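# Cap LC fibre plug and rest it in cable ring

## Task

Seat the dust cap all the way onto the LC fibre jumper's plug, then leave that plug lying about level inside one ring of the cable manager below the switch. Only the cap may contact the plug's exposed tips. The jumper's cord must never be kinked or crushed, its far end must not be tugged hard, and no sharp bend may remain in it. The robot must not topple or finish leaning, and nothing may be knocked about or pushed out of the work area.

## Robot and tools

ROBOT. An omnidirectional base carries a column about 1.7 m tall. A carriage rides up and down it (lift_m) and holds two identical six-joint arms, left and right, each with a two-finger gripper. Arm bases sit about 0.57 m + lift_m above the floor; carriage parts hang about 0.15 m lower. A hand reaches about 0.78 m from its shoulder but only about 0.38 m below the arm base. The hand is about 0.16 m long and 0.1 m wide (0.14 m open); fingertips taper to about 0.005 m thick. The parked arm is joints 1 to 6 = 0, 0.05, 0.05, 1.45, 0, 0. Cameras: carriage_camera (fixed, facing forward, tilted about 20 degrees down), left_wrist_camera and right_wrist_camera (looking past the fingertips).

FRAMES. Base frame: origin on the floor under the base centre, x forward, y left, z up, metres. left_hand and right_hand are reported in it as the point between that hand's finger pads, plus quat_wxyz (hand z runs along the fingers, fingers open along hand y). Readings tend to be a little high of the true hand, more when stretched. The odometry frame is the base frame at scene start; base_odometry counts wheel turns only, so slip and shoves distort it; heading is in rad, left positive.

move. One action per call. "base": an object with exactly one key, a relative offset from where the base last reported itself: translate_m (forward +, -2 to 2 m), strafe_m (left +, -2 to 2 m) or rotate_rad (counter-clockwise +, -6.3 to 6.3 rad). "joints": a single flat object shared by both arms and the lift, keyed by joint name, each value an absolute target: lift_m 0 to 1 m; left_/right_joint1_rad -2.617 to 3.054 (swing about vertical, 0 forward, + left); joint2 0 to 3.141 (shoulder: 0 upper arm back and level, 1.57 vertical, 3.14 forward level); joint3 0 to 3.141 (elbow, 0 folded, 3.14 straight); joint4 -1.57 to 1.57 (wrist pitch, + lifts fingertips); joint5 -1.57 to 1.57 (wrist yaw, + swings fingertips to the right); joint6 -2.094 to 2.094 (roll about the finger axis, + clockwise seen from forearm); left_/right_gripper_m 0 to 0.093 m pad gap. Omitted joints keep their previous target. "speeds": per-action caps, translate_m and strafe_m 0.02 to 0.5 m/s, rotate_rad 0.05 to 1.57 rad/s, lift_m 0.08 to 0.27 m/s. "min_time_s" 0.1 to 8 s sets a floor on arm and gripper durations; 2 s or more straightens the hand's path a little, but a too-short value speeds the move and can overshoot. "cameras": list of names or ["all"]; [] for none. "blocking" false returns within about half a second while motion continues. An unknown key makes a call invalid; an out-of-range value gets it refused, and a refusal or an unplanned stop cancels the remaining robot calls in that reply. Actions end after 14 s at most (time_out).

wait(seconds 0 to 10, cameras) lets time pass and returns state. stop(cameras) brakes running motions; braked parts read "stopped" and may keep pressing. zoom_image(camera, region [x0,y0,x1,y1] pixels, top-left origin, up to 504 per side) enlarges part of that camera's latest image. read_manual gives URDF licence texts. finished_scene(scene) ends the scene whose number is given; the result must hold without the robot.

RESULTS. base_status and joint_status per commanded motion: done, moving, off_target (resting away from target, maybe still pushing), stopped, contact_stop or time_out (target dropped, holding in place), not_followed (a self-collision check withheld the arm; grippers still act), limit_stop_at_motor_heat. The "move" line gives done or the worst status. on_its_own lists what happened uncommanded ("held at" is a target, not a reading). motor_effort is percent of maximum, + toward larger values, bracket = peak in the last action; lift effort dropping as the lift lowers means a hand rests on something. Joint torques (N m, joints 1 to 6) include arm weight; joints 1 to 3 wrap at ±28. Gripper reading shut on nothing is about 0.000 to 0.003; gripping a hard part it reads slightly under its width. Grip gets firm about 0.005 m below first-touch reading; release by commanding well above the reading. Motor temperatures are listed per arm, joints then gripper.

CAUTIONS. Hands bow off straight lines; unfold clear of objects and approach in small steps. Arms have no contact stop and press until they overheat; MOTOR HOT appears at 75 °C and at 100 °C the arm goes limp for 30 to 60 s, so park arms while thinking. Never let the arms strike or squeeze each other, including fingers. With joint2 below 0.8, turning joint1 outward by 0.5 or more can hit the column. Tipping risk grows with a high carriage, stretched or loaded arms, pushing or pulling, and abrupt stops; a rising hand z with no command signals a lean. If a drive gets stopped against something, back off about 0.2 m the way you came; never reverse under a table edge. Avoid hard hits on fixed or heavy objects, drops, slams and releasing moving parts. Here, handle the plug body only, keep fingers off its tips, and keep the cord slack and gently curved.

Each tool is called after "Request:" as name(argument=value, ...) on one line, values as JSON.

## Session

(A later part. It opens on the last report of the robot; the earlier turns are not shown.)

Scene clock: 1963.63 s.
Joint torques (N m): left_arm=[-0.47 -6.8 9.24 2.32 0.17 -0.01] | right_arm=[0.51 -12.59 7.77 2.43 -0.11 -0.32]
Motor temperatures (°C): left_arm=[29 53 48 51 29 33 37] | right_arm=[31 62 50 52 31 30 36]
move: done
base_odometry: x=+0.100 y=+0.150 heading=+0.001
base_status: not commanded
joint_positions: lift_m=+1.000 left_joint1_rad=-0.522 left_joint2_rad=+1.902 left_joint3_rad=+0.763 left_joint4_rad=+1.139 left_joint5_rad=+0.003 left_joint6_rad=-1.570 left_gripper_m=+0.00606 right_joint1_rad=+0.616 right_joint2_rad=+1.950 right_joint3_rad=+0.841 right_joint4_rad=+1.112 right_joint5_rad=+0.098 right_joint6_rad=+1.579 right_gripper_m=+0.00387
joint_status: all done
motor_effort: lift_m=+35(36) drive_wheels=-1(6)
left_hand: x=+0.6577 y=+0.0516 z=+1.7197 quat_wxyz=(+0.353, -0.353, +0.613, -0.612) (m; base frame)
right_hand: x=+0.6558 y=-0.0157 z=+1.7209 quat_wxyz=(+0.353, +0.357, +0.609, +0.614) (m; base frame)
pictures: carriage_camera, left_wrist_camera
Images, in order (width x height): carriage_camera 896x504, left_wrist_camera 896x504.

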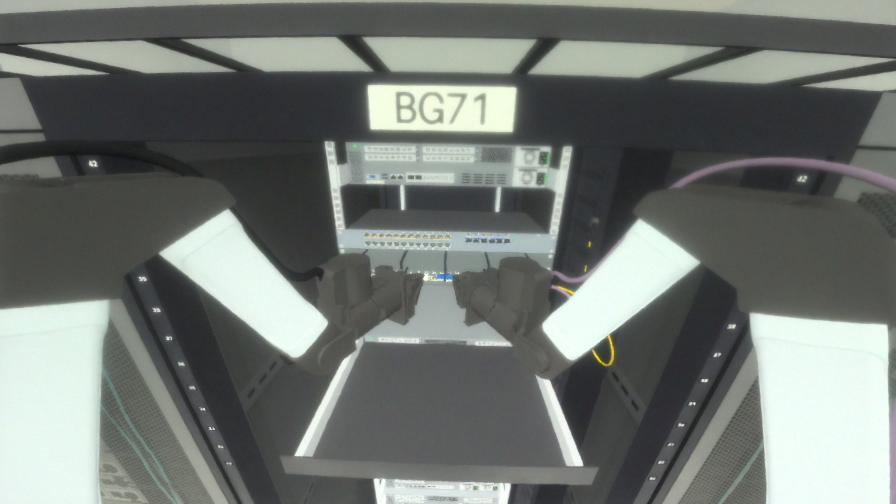

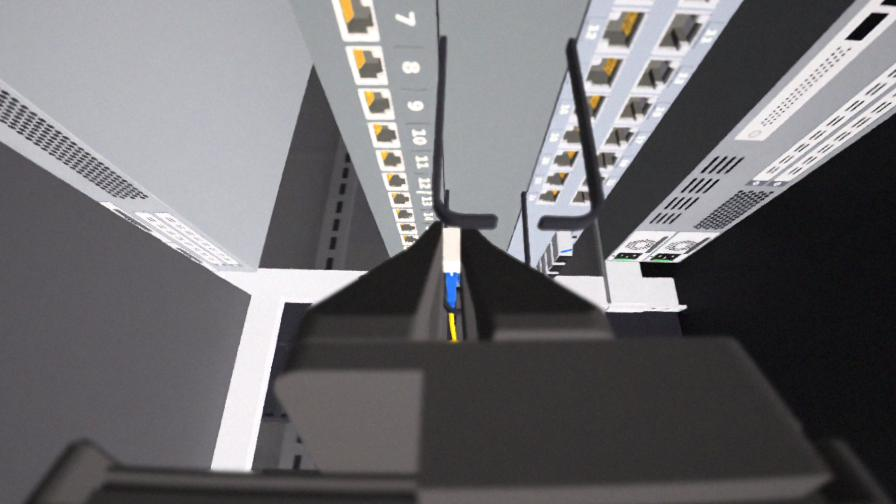

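Request:
move(joints={"left_joint1_rad": -0.5855, "left_joint2_rad": 1.9497, "left_joint3_rad": 0.8466, "left_joint4_rad": 1.1145, "left_joint5_rad": -0.0668}, min_time_s=4, cameras=["left_wrist_camera", "carriage_camera", "right_wrist_camera"])

Request:
zoom_image(camera="left_wrist_camera", region=[430, 255, 480, 320])

Request:
zoom_image(camera="carriage_camera", region=[420, 265, 460, 295])

Request:
zoom_image(camera="right_wrist_camera", region=[425, 225, 475, 315])

Scene clock: 1988.23 s.
Joint torques (N m): left_arm=[-0.69 -7.16 9.33 2.07 -0.03 -0.01] | right_arm=[0.53 -12.59 7.77 2.44 -0.09 -0.32]
Motor temperatures (°C): left_arm=[29 52 50 53 29 33 37] | right_arm=[31 62 50 52 31 30 36]
move: done
base_odometry: x=+0.100 y=+0.150 heading=+0.001
base_status: not commanded
joint_positions: lift_m=+1.000 left_joint1_rad=-0.576 left_joint2_rad=+1.935 left_joint3_rad=+0.814 left_joint4_rad=+1.120 left_joint5_rad=-0.058 left_joint6_rad=-1.570 left_gripper_m=+0.00606 right_joint1_rad=+0.616 right_joint2_rad=+1.950 right_joint3_rad=+0.841 right_joint4_rad=+1.112 right_joint5_rad=+0.098 right_joint6_rad=+1.579 right_gripper_m=+0.00387
joint_status: all done
motor_effort: lift_m=+35(36) drive_wheels=+0(6)
left_hand: x=+0.6587 y=+0.0309 z=+1.7193 quat_wxyz=(+0.355, -0.355, +0.612, -0.611) (m; base frame)
right_hand: x=+0.6557 y=-0.0157 z=+1.7209 quat_wxyz=(+0.353, +0.357, +0.609, +0.614) (m; base frame)
pictures: carriage_camera, left_wrist_camera, right_wrist_camera
Images, in order (width x height): carriage_camera 896x504, left_wrist_camera 896x504, right_wrist_camera 896x504.

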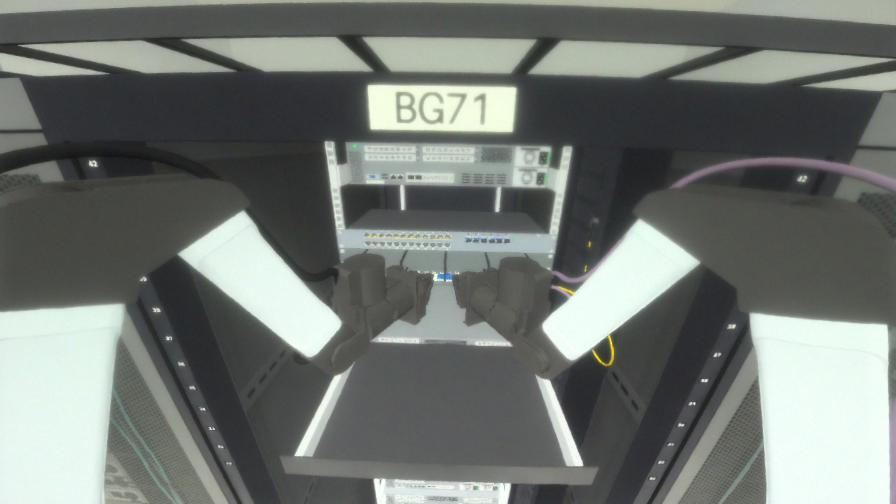

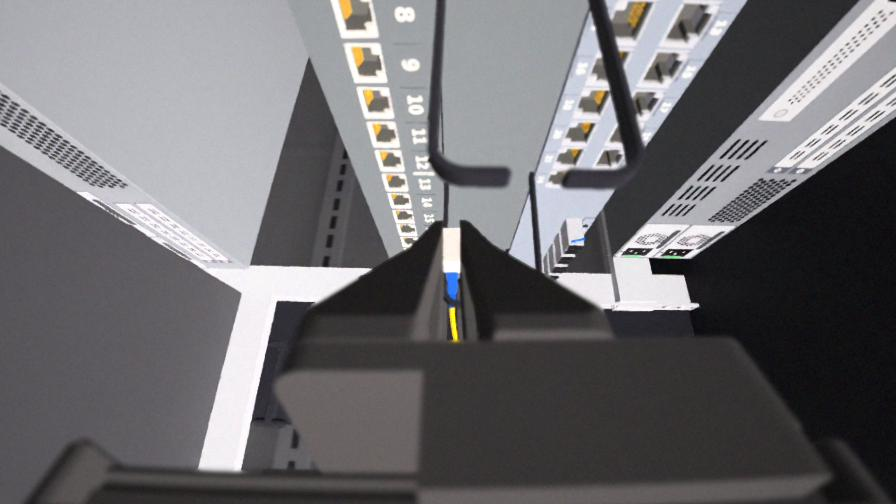

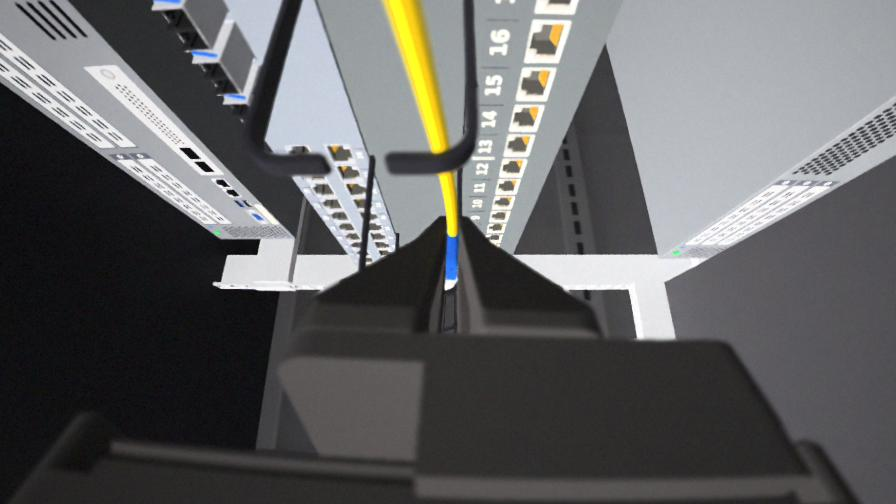

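Scaled by 7.754 from the camera's 896x504 image, which has a finer 1280x720 frame.

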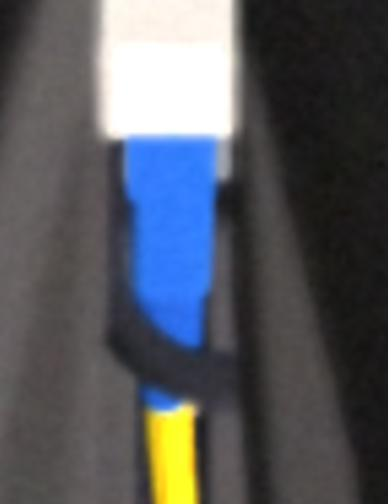

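Scaled by 12.600 from the camera's 896x504 image, which has a finer 1280x720 frame.

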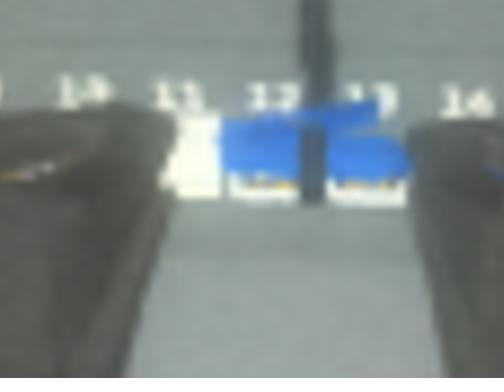

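Scaled by 5.600 from the camera's 896x504 image, which has a finer 1280x720 frame.

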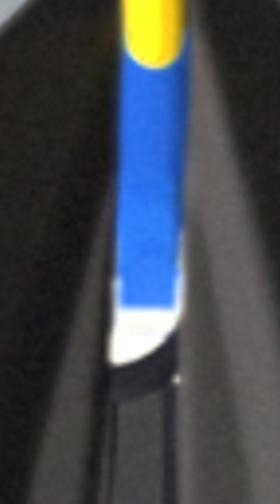

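Request:
zoom_image(camera="carriage_camera", region=[430, 268, 456, 288])

Request:
zoom_image(camera="right_wrist_camera", region=[440, 255, 462, 300])

Scaled by 19.385 from the camera's 896x504 image, which has a finer 1280x720 frame.

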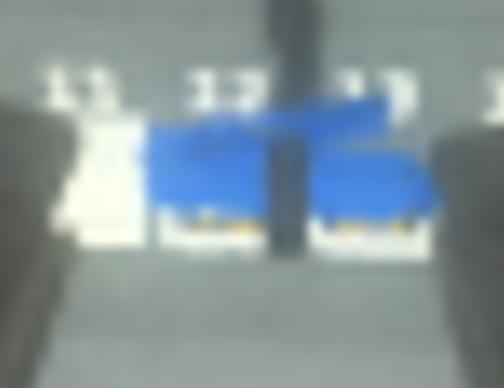

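Scaled by 11.200 from the camera's 896x504 image, which has a finer 1280x720 frame.

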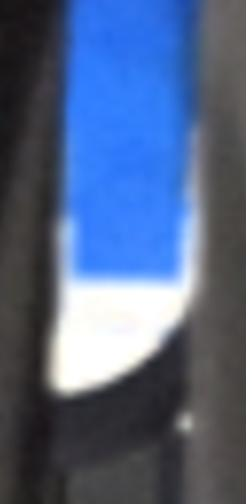

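Request:
move(joints={"left_gripper_m": 0.0005, "left_joint1_rad": -0.604, "left_joint5_rad": -0.02, "right_joint1_rad": 0.638, "right_joint5_rad": 0.055}, min_time_s=3, cameras=["carriage_camera"])

Request:
zoom_image(camera="carriage_camera", region=[420, 265, 460, 295])

Request:
move(joints={"left_joint1_rad": -0.618, "left_joint5_rad": 0.02, "right_joint1_rad": 0.651, "right_joint5_rad": 0.015}, min_time_s=3, cameras=["carriage_camera", "left_wrist_camera", "right_wrist_camera"])

Request:
zoom_image(camera="carriage_camera", region=[420, 265, 460, 295])

Request:
zoom_image(camera="left_wrist_camera", region=[425, 210, 505, 320])

Request:
zoom_image(camera="right_wrist_camera", region=[440, 255, 462, 300])

Scene clock: 2041.70 s.
Joint torques (N m): left_arm=[-2.04 -7.15 9.33 2.07 0.39 -0.02] | right_arm=[1.99 -12.44 7.79 2.46 -0.43 -0.32]
Motor temperatures (°C): left_arm=[29 50 53 52 29 33 37] | right_arm=[31 62 50 52 31 30 36]
move: off_target
base_odometry: x=+0.100 y=+0.150 heading=+0.001
base_status: not commanded
joint_positions: lift_m=+1.000 left_joint1_rad=-0.578 left_joint2_rad=+1.935 left_joint3_rad=+0.814 left_joint4_rad=+1.120 left_joint5_rad=-0.058 left_joint6_rad=-1.570 left_gripper_m=+0.00606 right_joint1_rad=+0.618 right_joint2_rad=+1.949 right_joint3_rad=+0.841 right_joint4_rad=+1.110 right_joint5_rad=+0.096 right_joint6_rad=+1.579 right_gripper_m=+0.00387
joint_status: left_joint1_rad off_target (ended at -0.578, target -0.604); left_joint5_rad off_target (ended at -0.058, target -0.020); left_gripper_m off_target (ended at +0.00606, target +0.00050); right_joint1_rad off_target (ended at +0.618, target +0.638); right_joint5_rad off_target (ended at +0.096, target +0.055)
motor_effort: lift_m=+35(36) drive_wheels=-2(6)
left_hand: x=+0.6581 y=+0.0299 z=+1.7193 quat_wxyz=(+0.355, -0.354, +0.612, -0.611) (m; base frame)
right_hand: x=+0.6552 y=-0.0149 z=+1.7209 quat_wxyz=(+0.352, +0.356, +0.610, +0.614) (m; base frame)
pictures: carriage_camera
Images, in order (width x height): carriage_camera 896x504.

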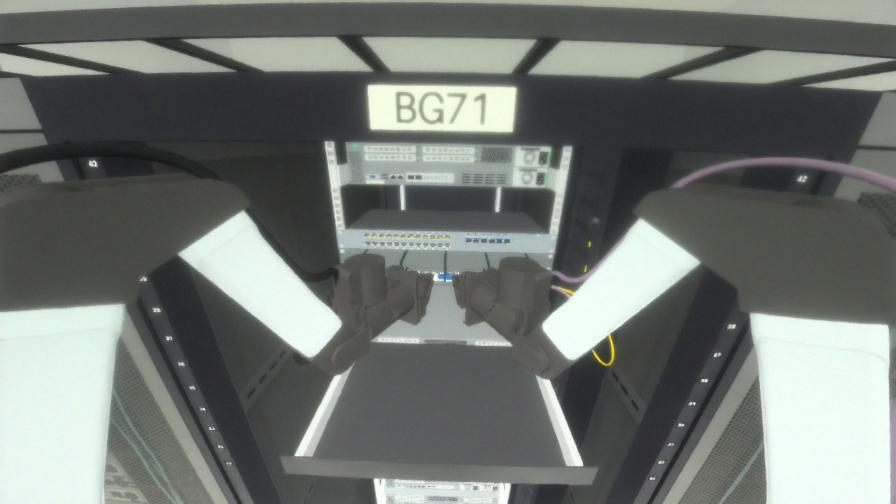

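Scaled by 12.600 from the camera's 896x504 image, which has a finer 1280x720 frame.

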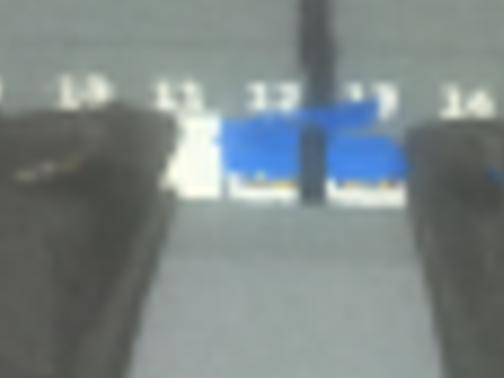

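Scene clock: 2045.00 s.
Joint torques (N m): left_arm=[-3.07 -7.16 9.32 2.07 0.77 -0.01] | right_arm=[3.18 -12.45 7.77 2.46 -0.85 -0.33]
Motor temperatures (°C): left_arm=[29 50 53 52 29 33 37] | right_arm=[31 62 50 52 31 30 36]
move: off_target
base_odometry: x=+0.100 y=+0.150 heading=+0.001
base_status: not commanded
joint_positions: lift_m=+1.000 left_joint1_rad=-0.579 left_joint2_rad=+1.935 left_joint3_rad=+0.814 left_joint4_rad=+1.120 left_joint5_rad=-0.058 left_joint6_rad=-1.570 left_gripper_m=+0.00606 right_joint1_rad=+0.619 right_joint2_rad=+1.949 right_joint3_rad=+0.841 right_joint4_rad=+1.110 right_joint5_rad=+0.095 right_joint6_rad=+1.579 right_gripper_m=+0.00387
joint_status: left_joint1_rad off_target (ended at -0.579, target -0.618); left_joint5_rad off_target (ended at -0.058, target +0.020); right_joint1_rad off_target (ended at +0.619, target +0.651); right_joint5_rad off_target (ended at +0.095, target +0.015)
motor_effort: lift_m=+35(36) drive_wheels=-2(6)
left_hand: x=+0.6578 y=+0.0294 z=+1.7193 quat_wxyz=(+0.354, -0.354, +0.613, -0.611) (m; base frame)
right_hand: x=+0.6546 y=-0.0141 z=+1.7209 quat_wxyz=(+0.351, +0.356, +0.610, +0.615) (m; base frame)
pictures: carriage_camera, left_wrist_camera, right_wrist_camera
Images, in order (width x height): carriage_camera 896x504, left_wrist_camera 896x504, right_wrist_camera 896x504.

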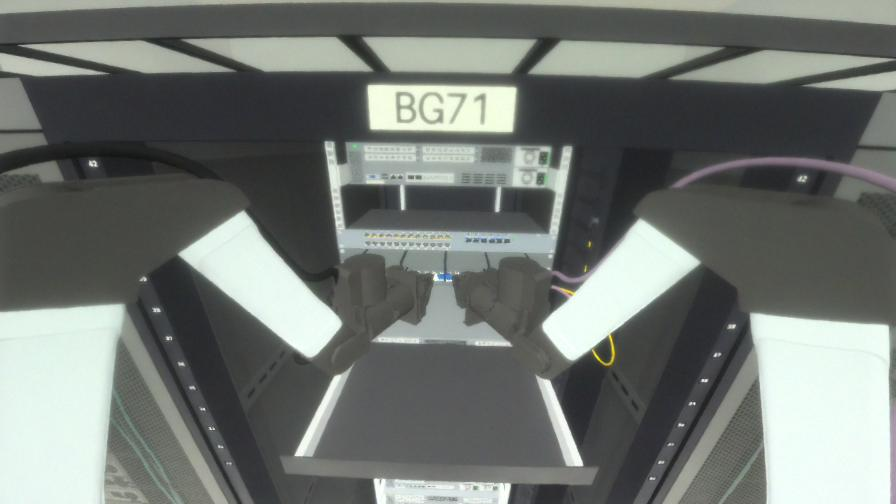

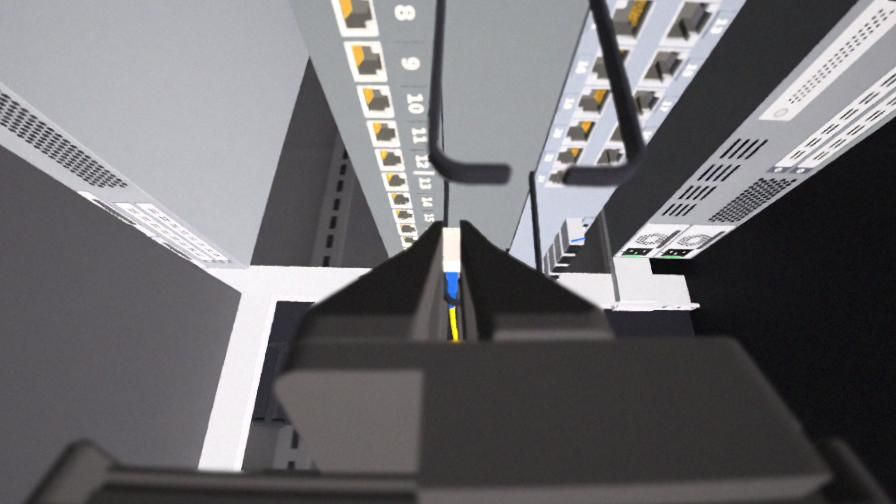

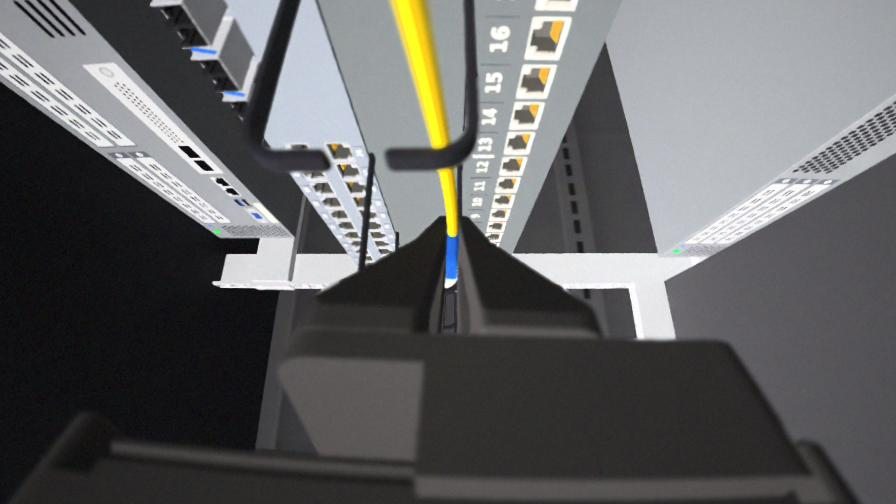

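Scaled by 12.600 from the camera's 896x504 image, which has a finer 1280x720 frame.

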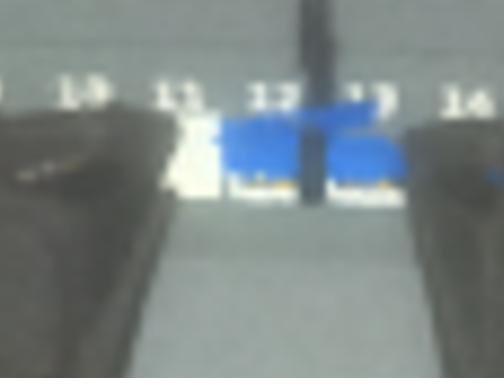

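Scaled by 4.582 from the camera's 896x504 image, which has a finer 1280x720 frame.

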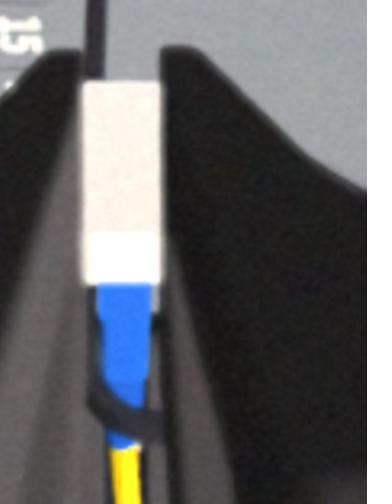

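Scaled by 11.200 from the camera's 896x504 image, which has a finer 1280x720 frame.

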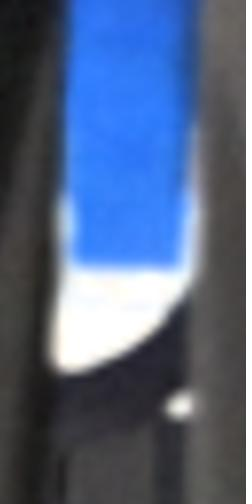

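Request:
move(joints={"left_joint1_rad": -0.64, "left_joint5_rad": 0.07, "right_joint1_rad": 0.67, "right_joint5_rad": -0.035}, min_time_s=3, cameras=["carriage_camera", "left_wrist_camera", "right_wrist_camera"])

Request:
zoom_image(camera="carriage_camera", region=[420, 265, 460, 295])

Request:
zoom_image(camera="left_wrist_camera", region=[425, 210, 505, 320])

Request:
zoom_image(camera="right_wrist_camera", region=[440, 225, 462, 300])

Scene clock: 2057.43 s.
Joint torques (N m): left_arm=[-4.67 -7.15 9.35 2.07 1.23 -0.02] | right_arm=[4.92 -12.26 7.79 2.5 -1.35 -0.33]
Motor temperatures (°C): left_arm=[30 50 54 52 30 33 37] | right_arm=[31 62 50 53 32 30 36]
move: off_target
base_odometry: x=+0.100 y=+0.150 heading=+0.001
base_status: not commanded
joint_positions: lift_m=+1.000 left_joint1_rad=-0.582 left_joint2_rad=+1.935 left_joint3_rad=+0.814 left_joint4_rad=+1.120 left_joint5_rad=-0.058 left_joint6_rad=-1.570 left_gripper_m=+0.00606 right_joint1_rad=+0.621 right_joint2_rad=+1.947 right_joint3_rad=+0.841 right_joint4_rad=+1.107 right_joint5_rad=+0.092 right_joint6_rad=+1.579 right_gripper_m=+0.00387
joint_status: left_joint1_rad off_target (ended at -0.582, target -0.640); left_joint5_rad off_target (ended at -0.058, target +0.070); right_joint1_rad off_target (ended at +0.621, target +0.670); right_joint5_rad off_target (ended at +0.092, target -0.035)
motor_effort: lift_m=+35(36) drive_wheels=-2(8)
left_hand: x=+0.6571 y=+0.0284 z=+1.7193 quat_wxyz=(+0.354, -0.353, +0.613, -0.612) (m; base frame)
right_hand: x=+0.6539 y=-0.0131 z=+1.7212 quat_wxyz=(+0.350, +0.354, +0.611, +0.615) (m; base frame)
pictures: carriage_camera, left_wrist_camera, right_wrist_camera
Images, in order (width x height): carriage_camera 896x504, left_wrist_camera 896x504, right_wrist_camera 896x504.

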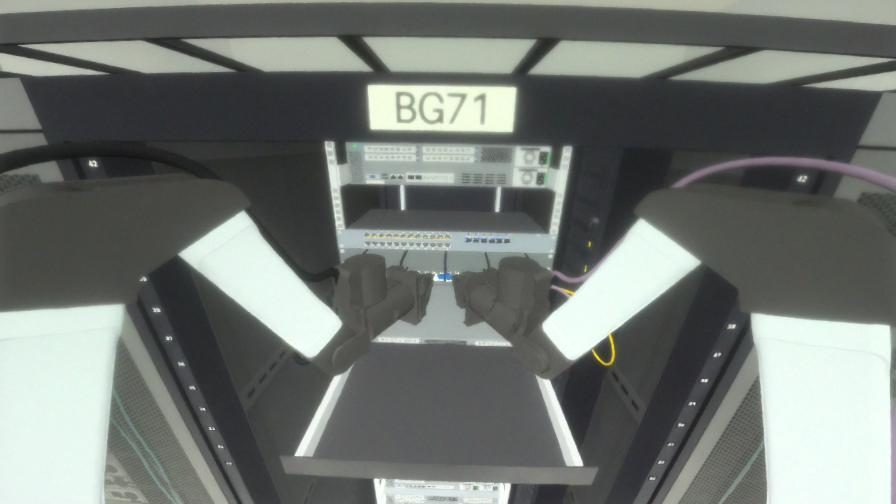

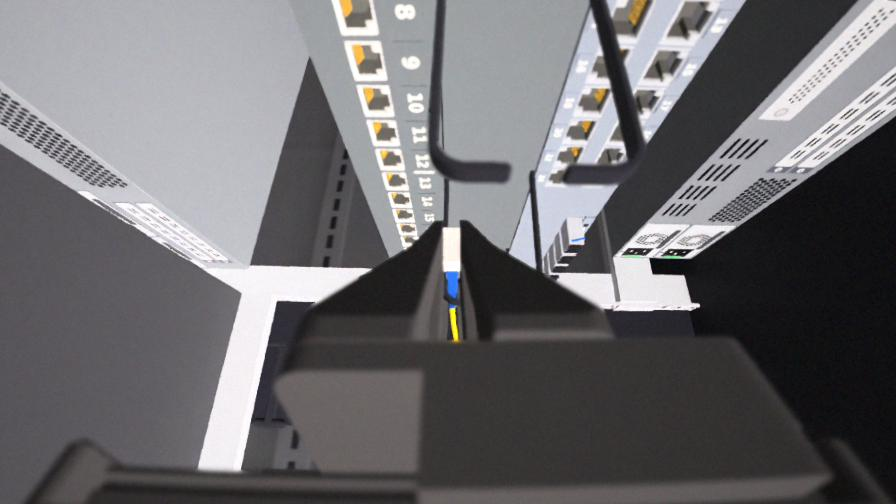

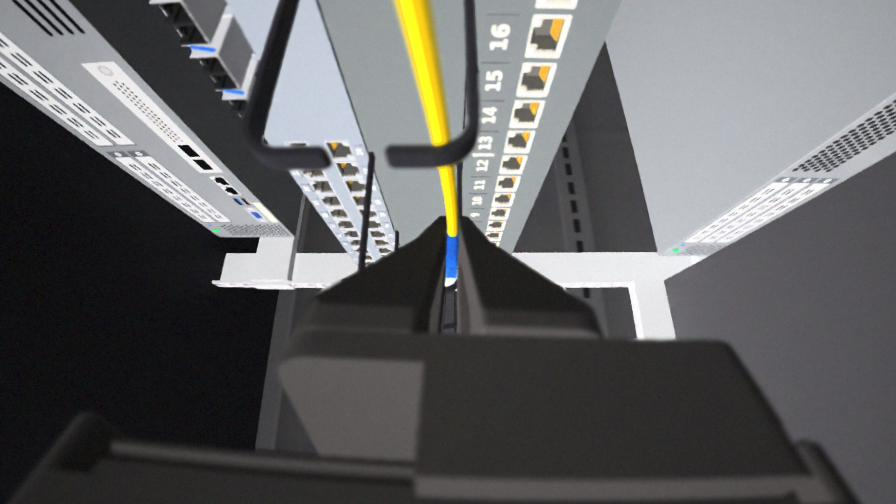

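Scaled by 12.600 from the camera's 896x504 image, which has a finer 1280x720 frame.

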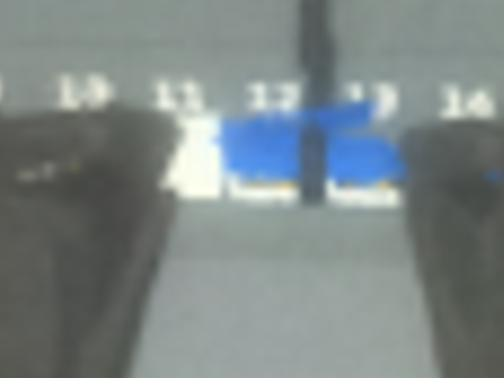

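Scaled by 4.582 from the camera's 896x504 image, which has a finer 1280x720 frame.

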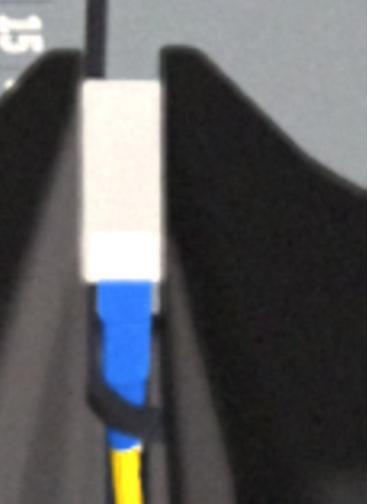

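Scaled by 6.720 from the camera's 896x504 image, which has a finer 1280x720 frame.

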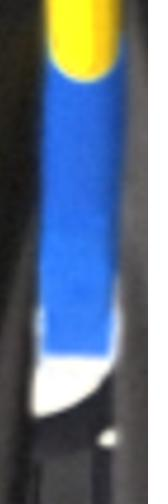

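Request:
move(joints={"left_joint1_rad": -0.66, "left_joint5_rad": 0.115, "right_joint1_rad": 0.688, "right_joint5_rad": -0.08}, min_time_s=3, cameras=["carriage_camera", "left_wrist_camera", "right_wrist_camera"])

Request:
zoom_image(camera="carriage_camera", region=[420, 265, 460, 295])

Request:
zoom_image(camera="left_wrist_camera", region=[425, 210, 505, 320])

Request:
zoom_image(camera="right_wrist_camera", region=[440, 225, 462, 300])

Scene clock: 2077.67 s.
Joint torques (N m): left_arm=[-6.13 -7.13 9.35 2.07 1.63 -0.02] | right_arm=[6.5 -12.27 7.8 2.5 -1.8 -0.32]
Motor temperatures (°C): left_arm=[31 50 54 52 31 33 37] | right_arm=[32 59 50 54 33 30 36]
move: off_target
base_odometry: x=+0.100 y=+0.150 heading=+0.001
base_status: not commanded
joint_positions: lift_m=+1.000 left_joint1_rad=-0.583 left_joint2_rad=+1.935 left_joint3_rad=+0.814 left_joint4_rad=+1.120 left_joint5_rad=-0.057 left_joint6_rad=-1.570 left_gripper_m=+0.00606 right_joint1_rad=+0.623 right_joint2_rad=+1.947 right_joint3_rad=+0.841 right_joint4_rad=+1.107 right_joint5_rad=+0.091 right_joint6_rad=+1.579 right_gripper_m=+0.00387
joint_status: left_joint1_rad off_target (ended at -0.584, target -0.660); left_joint5_rad off_target (ended at -0.057, target +0.115); right_joint1_rad off_target (ended at +0.623, target +0.688); right_joint5_rad off_target (ended at +0.091, target -0.080)
motor_effort: lift_m=+35(36) drive_wheels=-3(7)
left_hand: x=+0.6565 y=+0.0275 z=+1.7193 quat_wxyz=(+0.353, -0.352, +0.614, -0.612) (m; base frame)
right_hand: x=+0.6532 y=-0.0121 z=+1.7212 quat_wxyz=(+0.349, +0.353, +0.612, +0.616) (m; base frame)
pictures: carriage_camera, left_wrist_camera, right_wrist_camera
Images, in order (width x height): carriage_camera 896x504, left_wrist_camera 896x504, right_wrist_camera 896x504.

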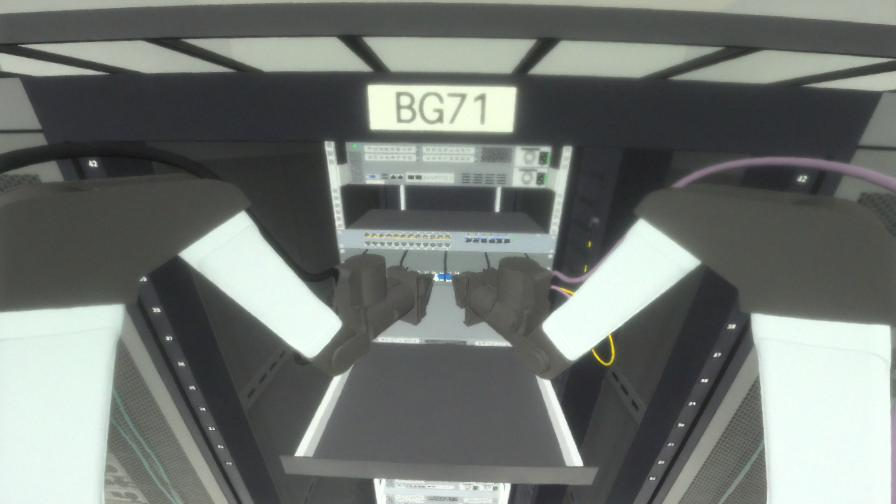

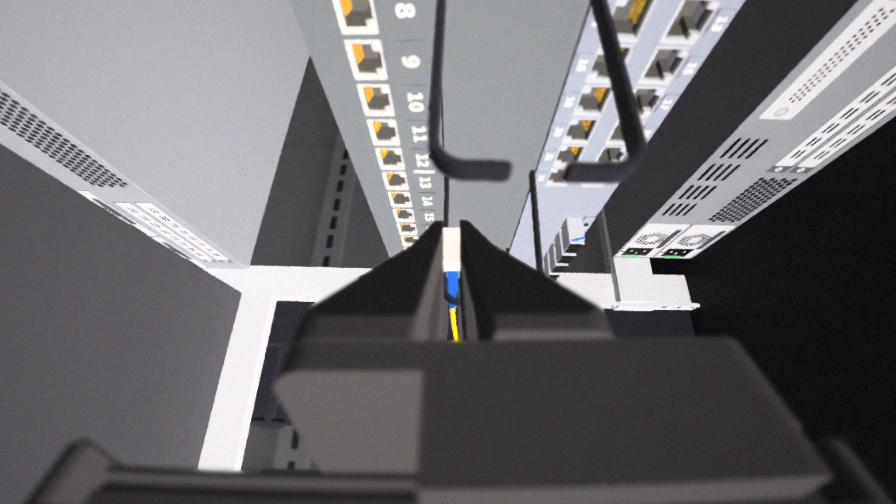

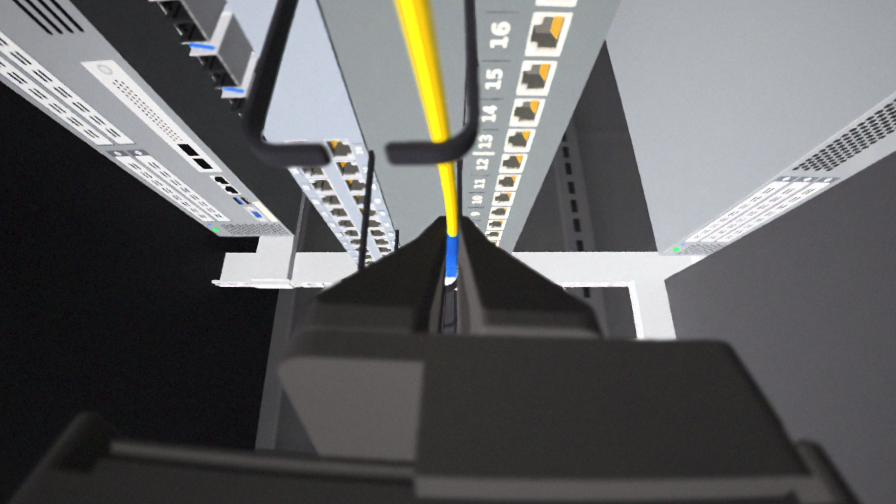

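Scaled by 12.600 from the camera's 896x504 image, which has a finer 1280x720 frame.

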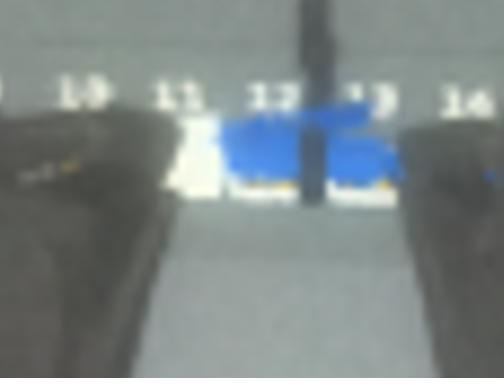

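Scaled by 4.582 from the camera's 896x504 image, which has a finer 1280x720 frame.

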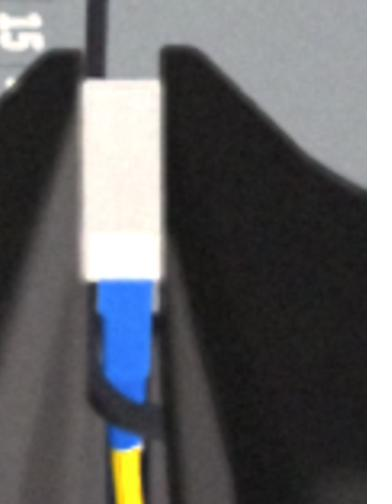

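Scaled by 6.720 from the camera's 896x504 image, which has a finer 1280x720 frame.

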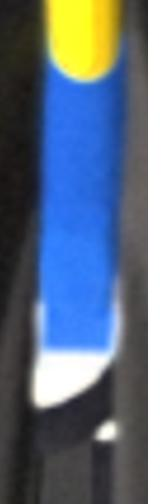

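Request:
move(joints={"left_joint1_rad": -0.682, "left_joint5_rad": 0.16, "right_joint1_rad": 0.707, "right_joint5_rad": -0.125}, min_time_s=3, cameras=["carriage_camera", "left_wrist_camera", "right_wrist_camera"])

Request:
zoom_image(camera="carriage_camera", region=[420, 265, 460, 295])

Request:
zoom_image(camera="left_wrist_camera", region=[425, 210, 505, 320])

Request:
zoom_image(camera="right_wrist_camera", region=[440, 225, 462, 300])

Scene clock: 2090.60 s.
Joint torques (N m): left_arm=[-7.76 -7.16 9.29 2.07 2.05 -0.01] | right_arm=[8.27 -12.1 7.79 2.53 -2.29 -0.33]
Motor temperatures (°C): left_arm=[32 50 54 52 33 33 37] | right_arm=[33 59 50 55 35 30 36]
move: off_target
base_odometry: x=+0.100 y=+0.150 heading=+0.001
base_status: not commanded
joint_positions: lift_m=+1.000 left_joint1_rad=-0.585 left_joint2_rad=+1.935 left_joint3_rad=+0.814 left_joint4_rad=+1.120 left_joint5_rad=-0.057 left_joint6_rad=-1.570 left_gripper_m=+0.00606 right_joint1_rad=+0.624 right_joint2_rad=+1.945 right_joint3_rad=+0.841 right_joint4_rad=+1.104 right_joint5_rad=+0.091 right_joint6_rad=+1.579 right_gripper_m=+0.00387
joint_status: left_joint1_rad off_target (ended at -0.585, target -0.682); left_joint5_rad off_target (ended at -0.057, target +0.160); right_joint1_rad off_target (ended at +0.624, target +0.707); right_joint5_rad off_target (ended at +0.091, target -0.125)
motor_effort: lift_m=+35(36) drive_wheels=-4(7)
left_hand: x=+0.6560 y=+0.0266 z=+1.7193 quat_wxyz=(+0.352, -0.352, +0.614, -0.613) (m; base frame)
right_hand: x=+0.6526 y=-0.0114 z=+1.7214 quat_wxyz=(+0.348, +0.353, +0.613, +0.615) (m; base frame)
pictures: carriage_camera, left_wrist_camera, right_wrist_camera
Images, in order (width x height): carriage_camera 896x504, left_wrist_camera 896x504, right_wrist_camera 896x504.

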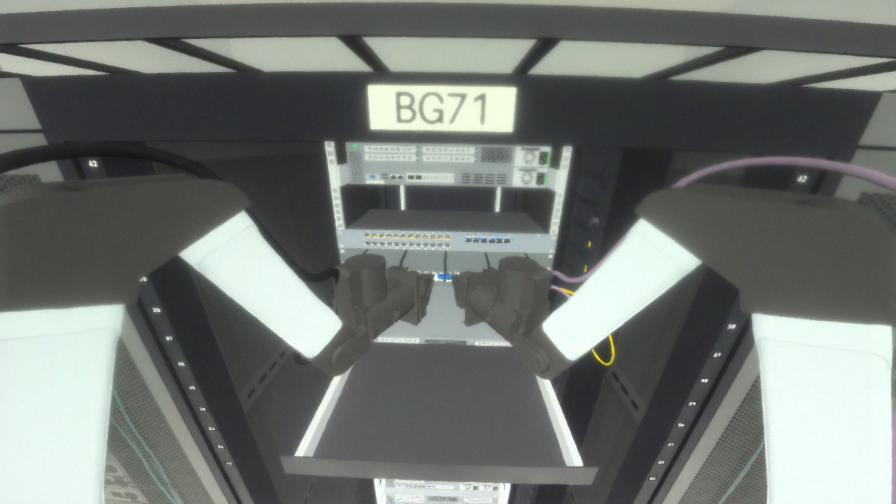

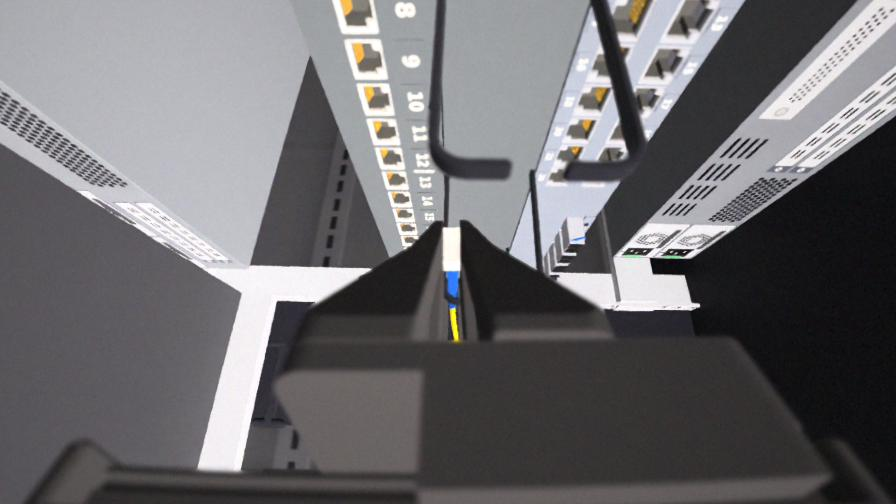

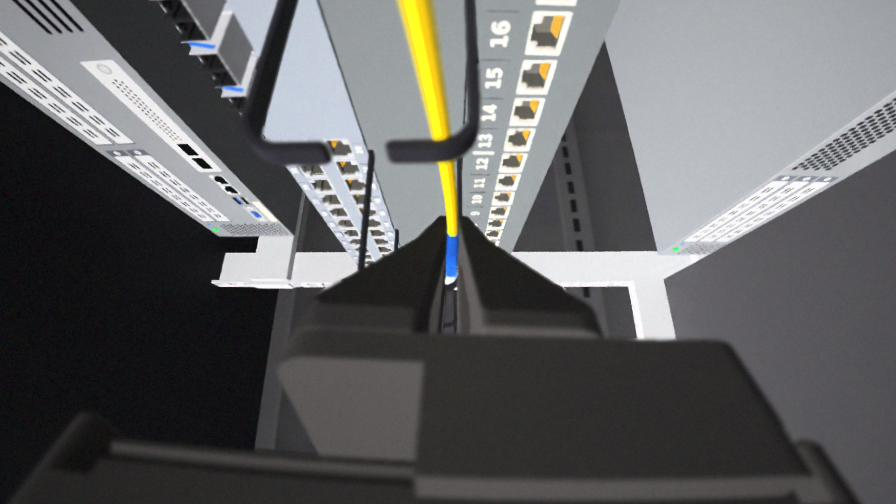

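Scaled by 12.600 from the camera's 896x504 image, which has a finer 1280x720 frame.

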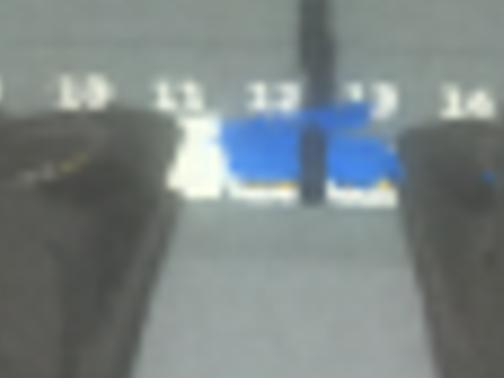

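Scaled by 4.582 from the camera's 896x504 image, which has a finer 1280x720 frame.

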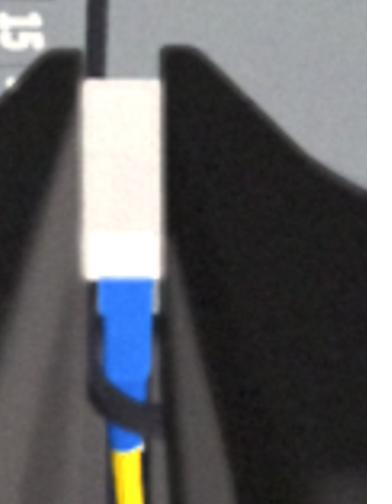

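Scaled by 6.720 from the camera's 896x504 image, which has a finer 1280x720 frame.

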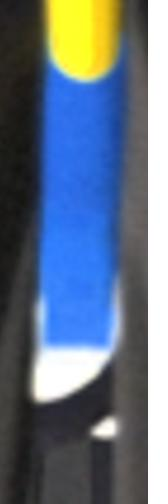

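Request:
move(joints={"left_joint1_rad": -0.588, "left_joint5_rad": -0.055, "right_joint1_rad": 0.627, "right_joint5_rad": 0.089}, min_time_s=3, cameras=["carriage_camera", "left_wrist_camera", "right_wrist_camera"])

Request:
zoom_image(camera="carriage_camera", region=[420, 265, 460, 295])

Request:
zoom_image(camera="left_wrist_camera", region=[425, 210, 505, 320])

Request:
zoom_image(camera="right_wrist_camera", region=[440, 225, 462, 300])

Scene clock: 2102.43 s.
Joint torques (N m): left_arm=[-0.17 -7.12 9.31 2.06 0.25 -0.01] | right_arm=[0.24 -12.1 7.79 2.54 -0.24 -0.32]
Motor temperatures (°C): left_arm=[33 50 54 52 34 33 37] | right_arm=[34 59 50 55 36 30 36]
move: done
base_odometry: x=+0.100 y=+0.150 heading=+0.001
base_status: not commanded
joint_positions: lift_m=+1.000 left_joint1_rad=-0.585 left_joint2_rad=+1.935 left_joint3_rad=+0.814 left_joint4_rad=+1.120 left_joint5_rad=-0.077 left_joint6_rad=-1.570 left_gripper_m=+0.00606 right_joint1_rad=+0.624 right_joint2_rad=+1.945 right_joint3_rad=+0.841 right_joint4_rad=+1.104 right_joint5_rad=+0.112 right_joint6_rad=+1.579 right_gripper_m=+0.00387
joint_status: all done
motor_effort: lift_m=+35(36) drive_wheels=-2(6)
left_hand: x=+0.6577 y=+0.0296 z=+1.7193 quat_wxyz=(+0.358, -0.358, +0.610, -0.609) (m; base frame)
right_hand: x=+0.6545 y=-0.0147 z=+1.7214 quat_wxyz=(+0.355, +0.360, +0.609, +0.612) (m; base frame)
pictures: carriage_camera, left_wrist_camera, right_wrist_camera
Images, in order (width x height): carriage_camera 896x504, left_wrist_camera 896x504, right_wrist_camera 896x504.

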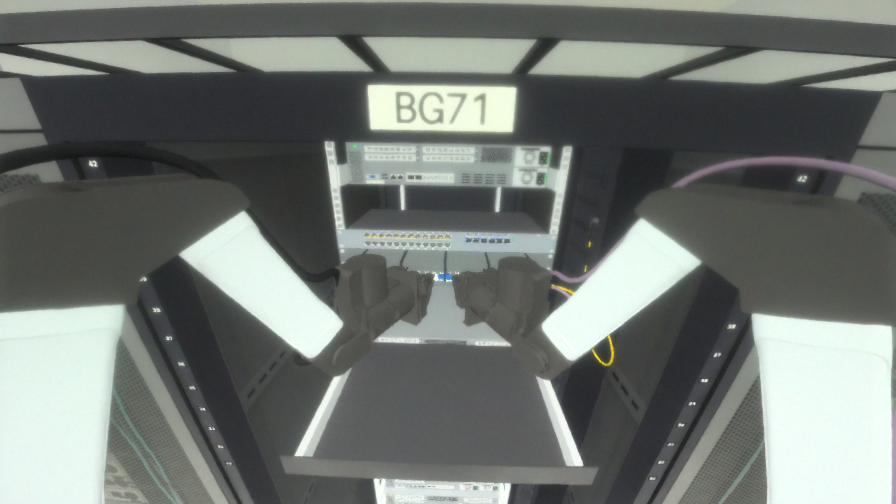

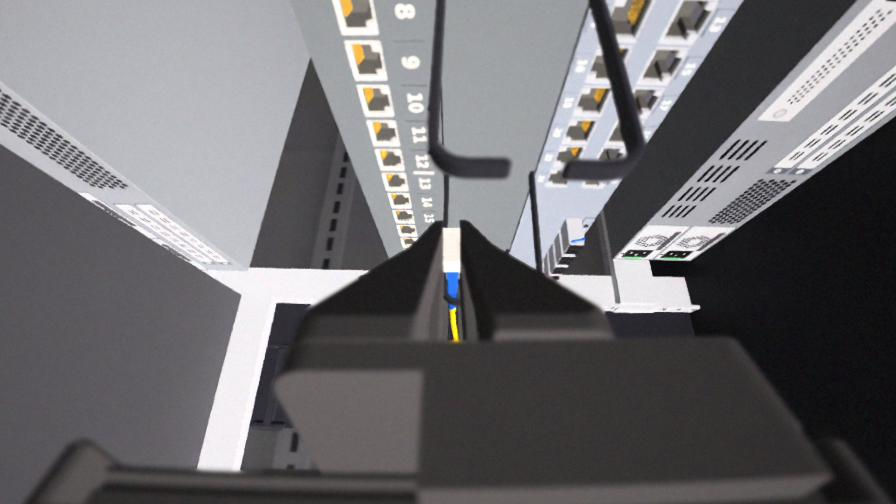

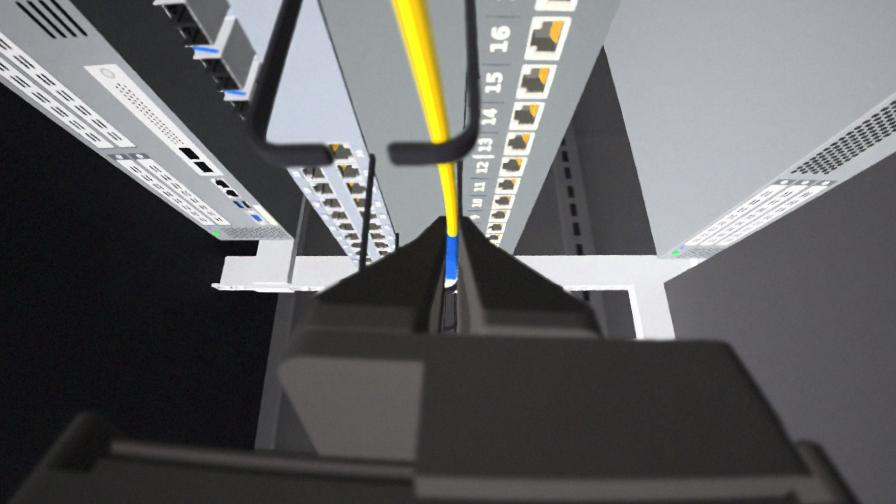

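Scaled by 12.600 from the camera's 896x504 image, which has a finer 1280x720 frame.

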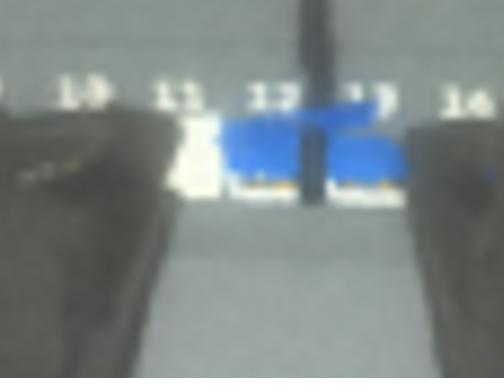

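Scaled by 4.582 from the camera's 896x504 image, which has a finer 1280x720 frame.

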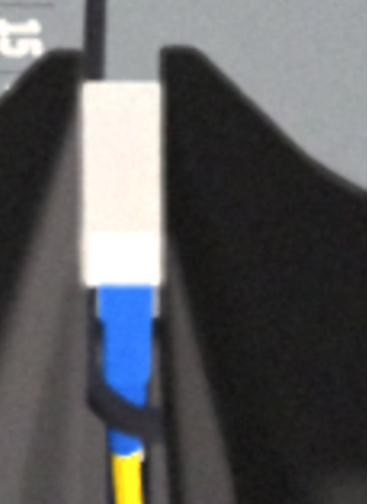

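Scaled by 6.720 from the camera's 896x504 image, which has a finer 1280x720 frame.

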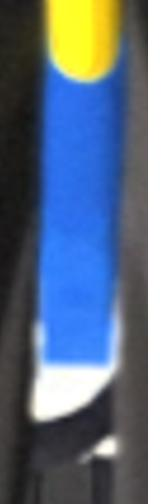

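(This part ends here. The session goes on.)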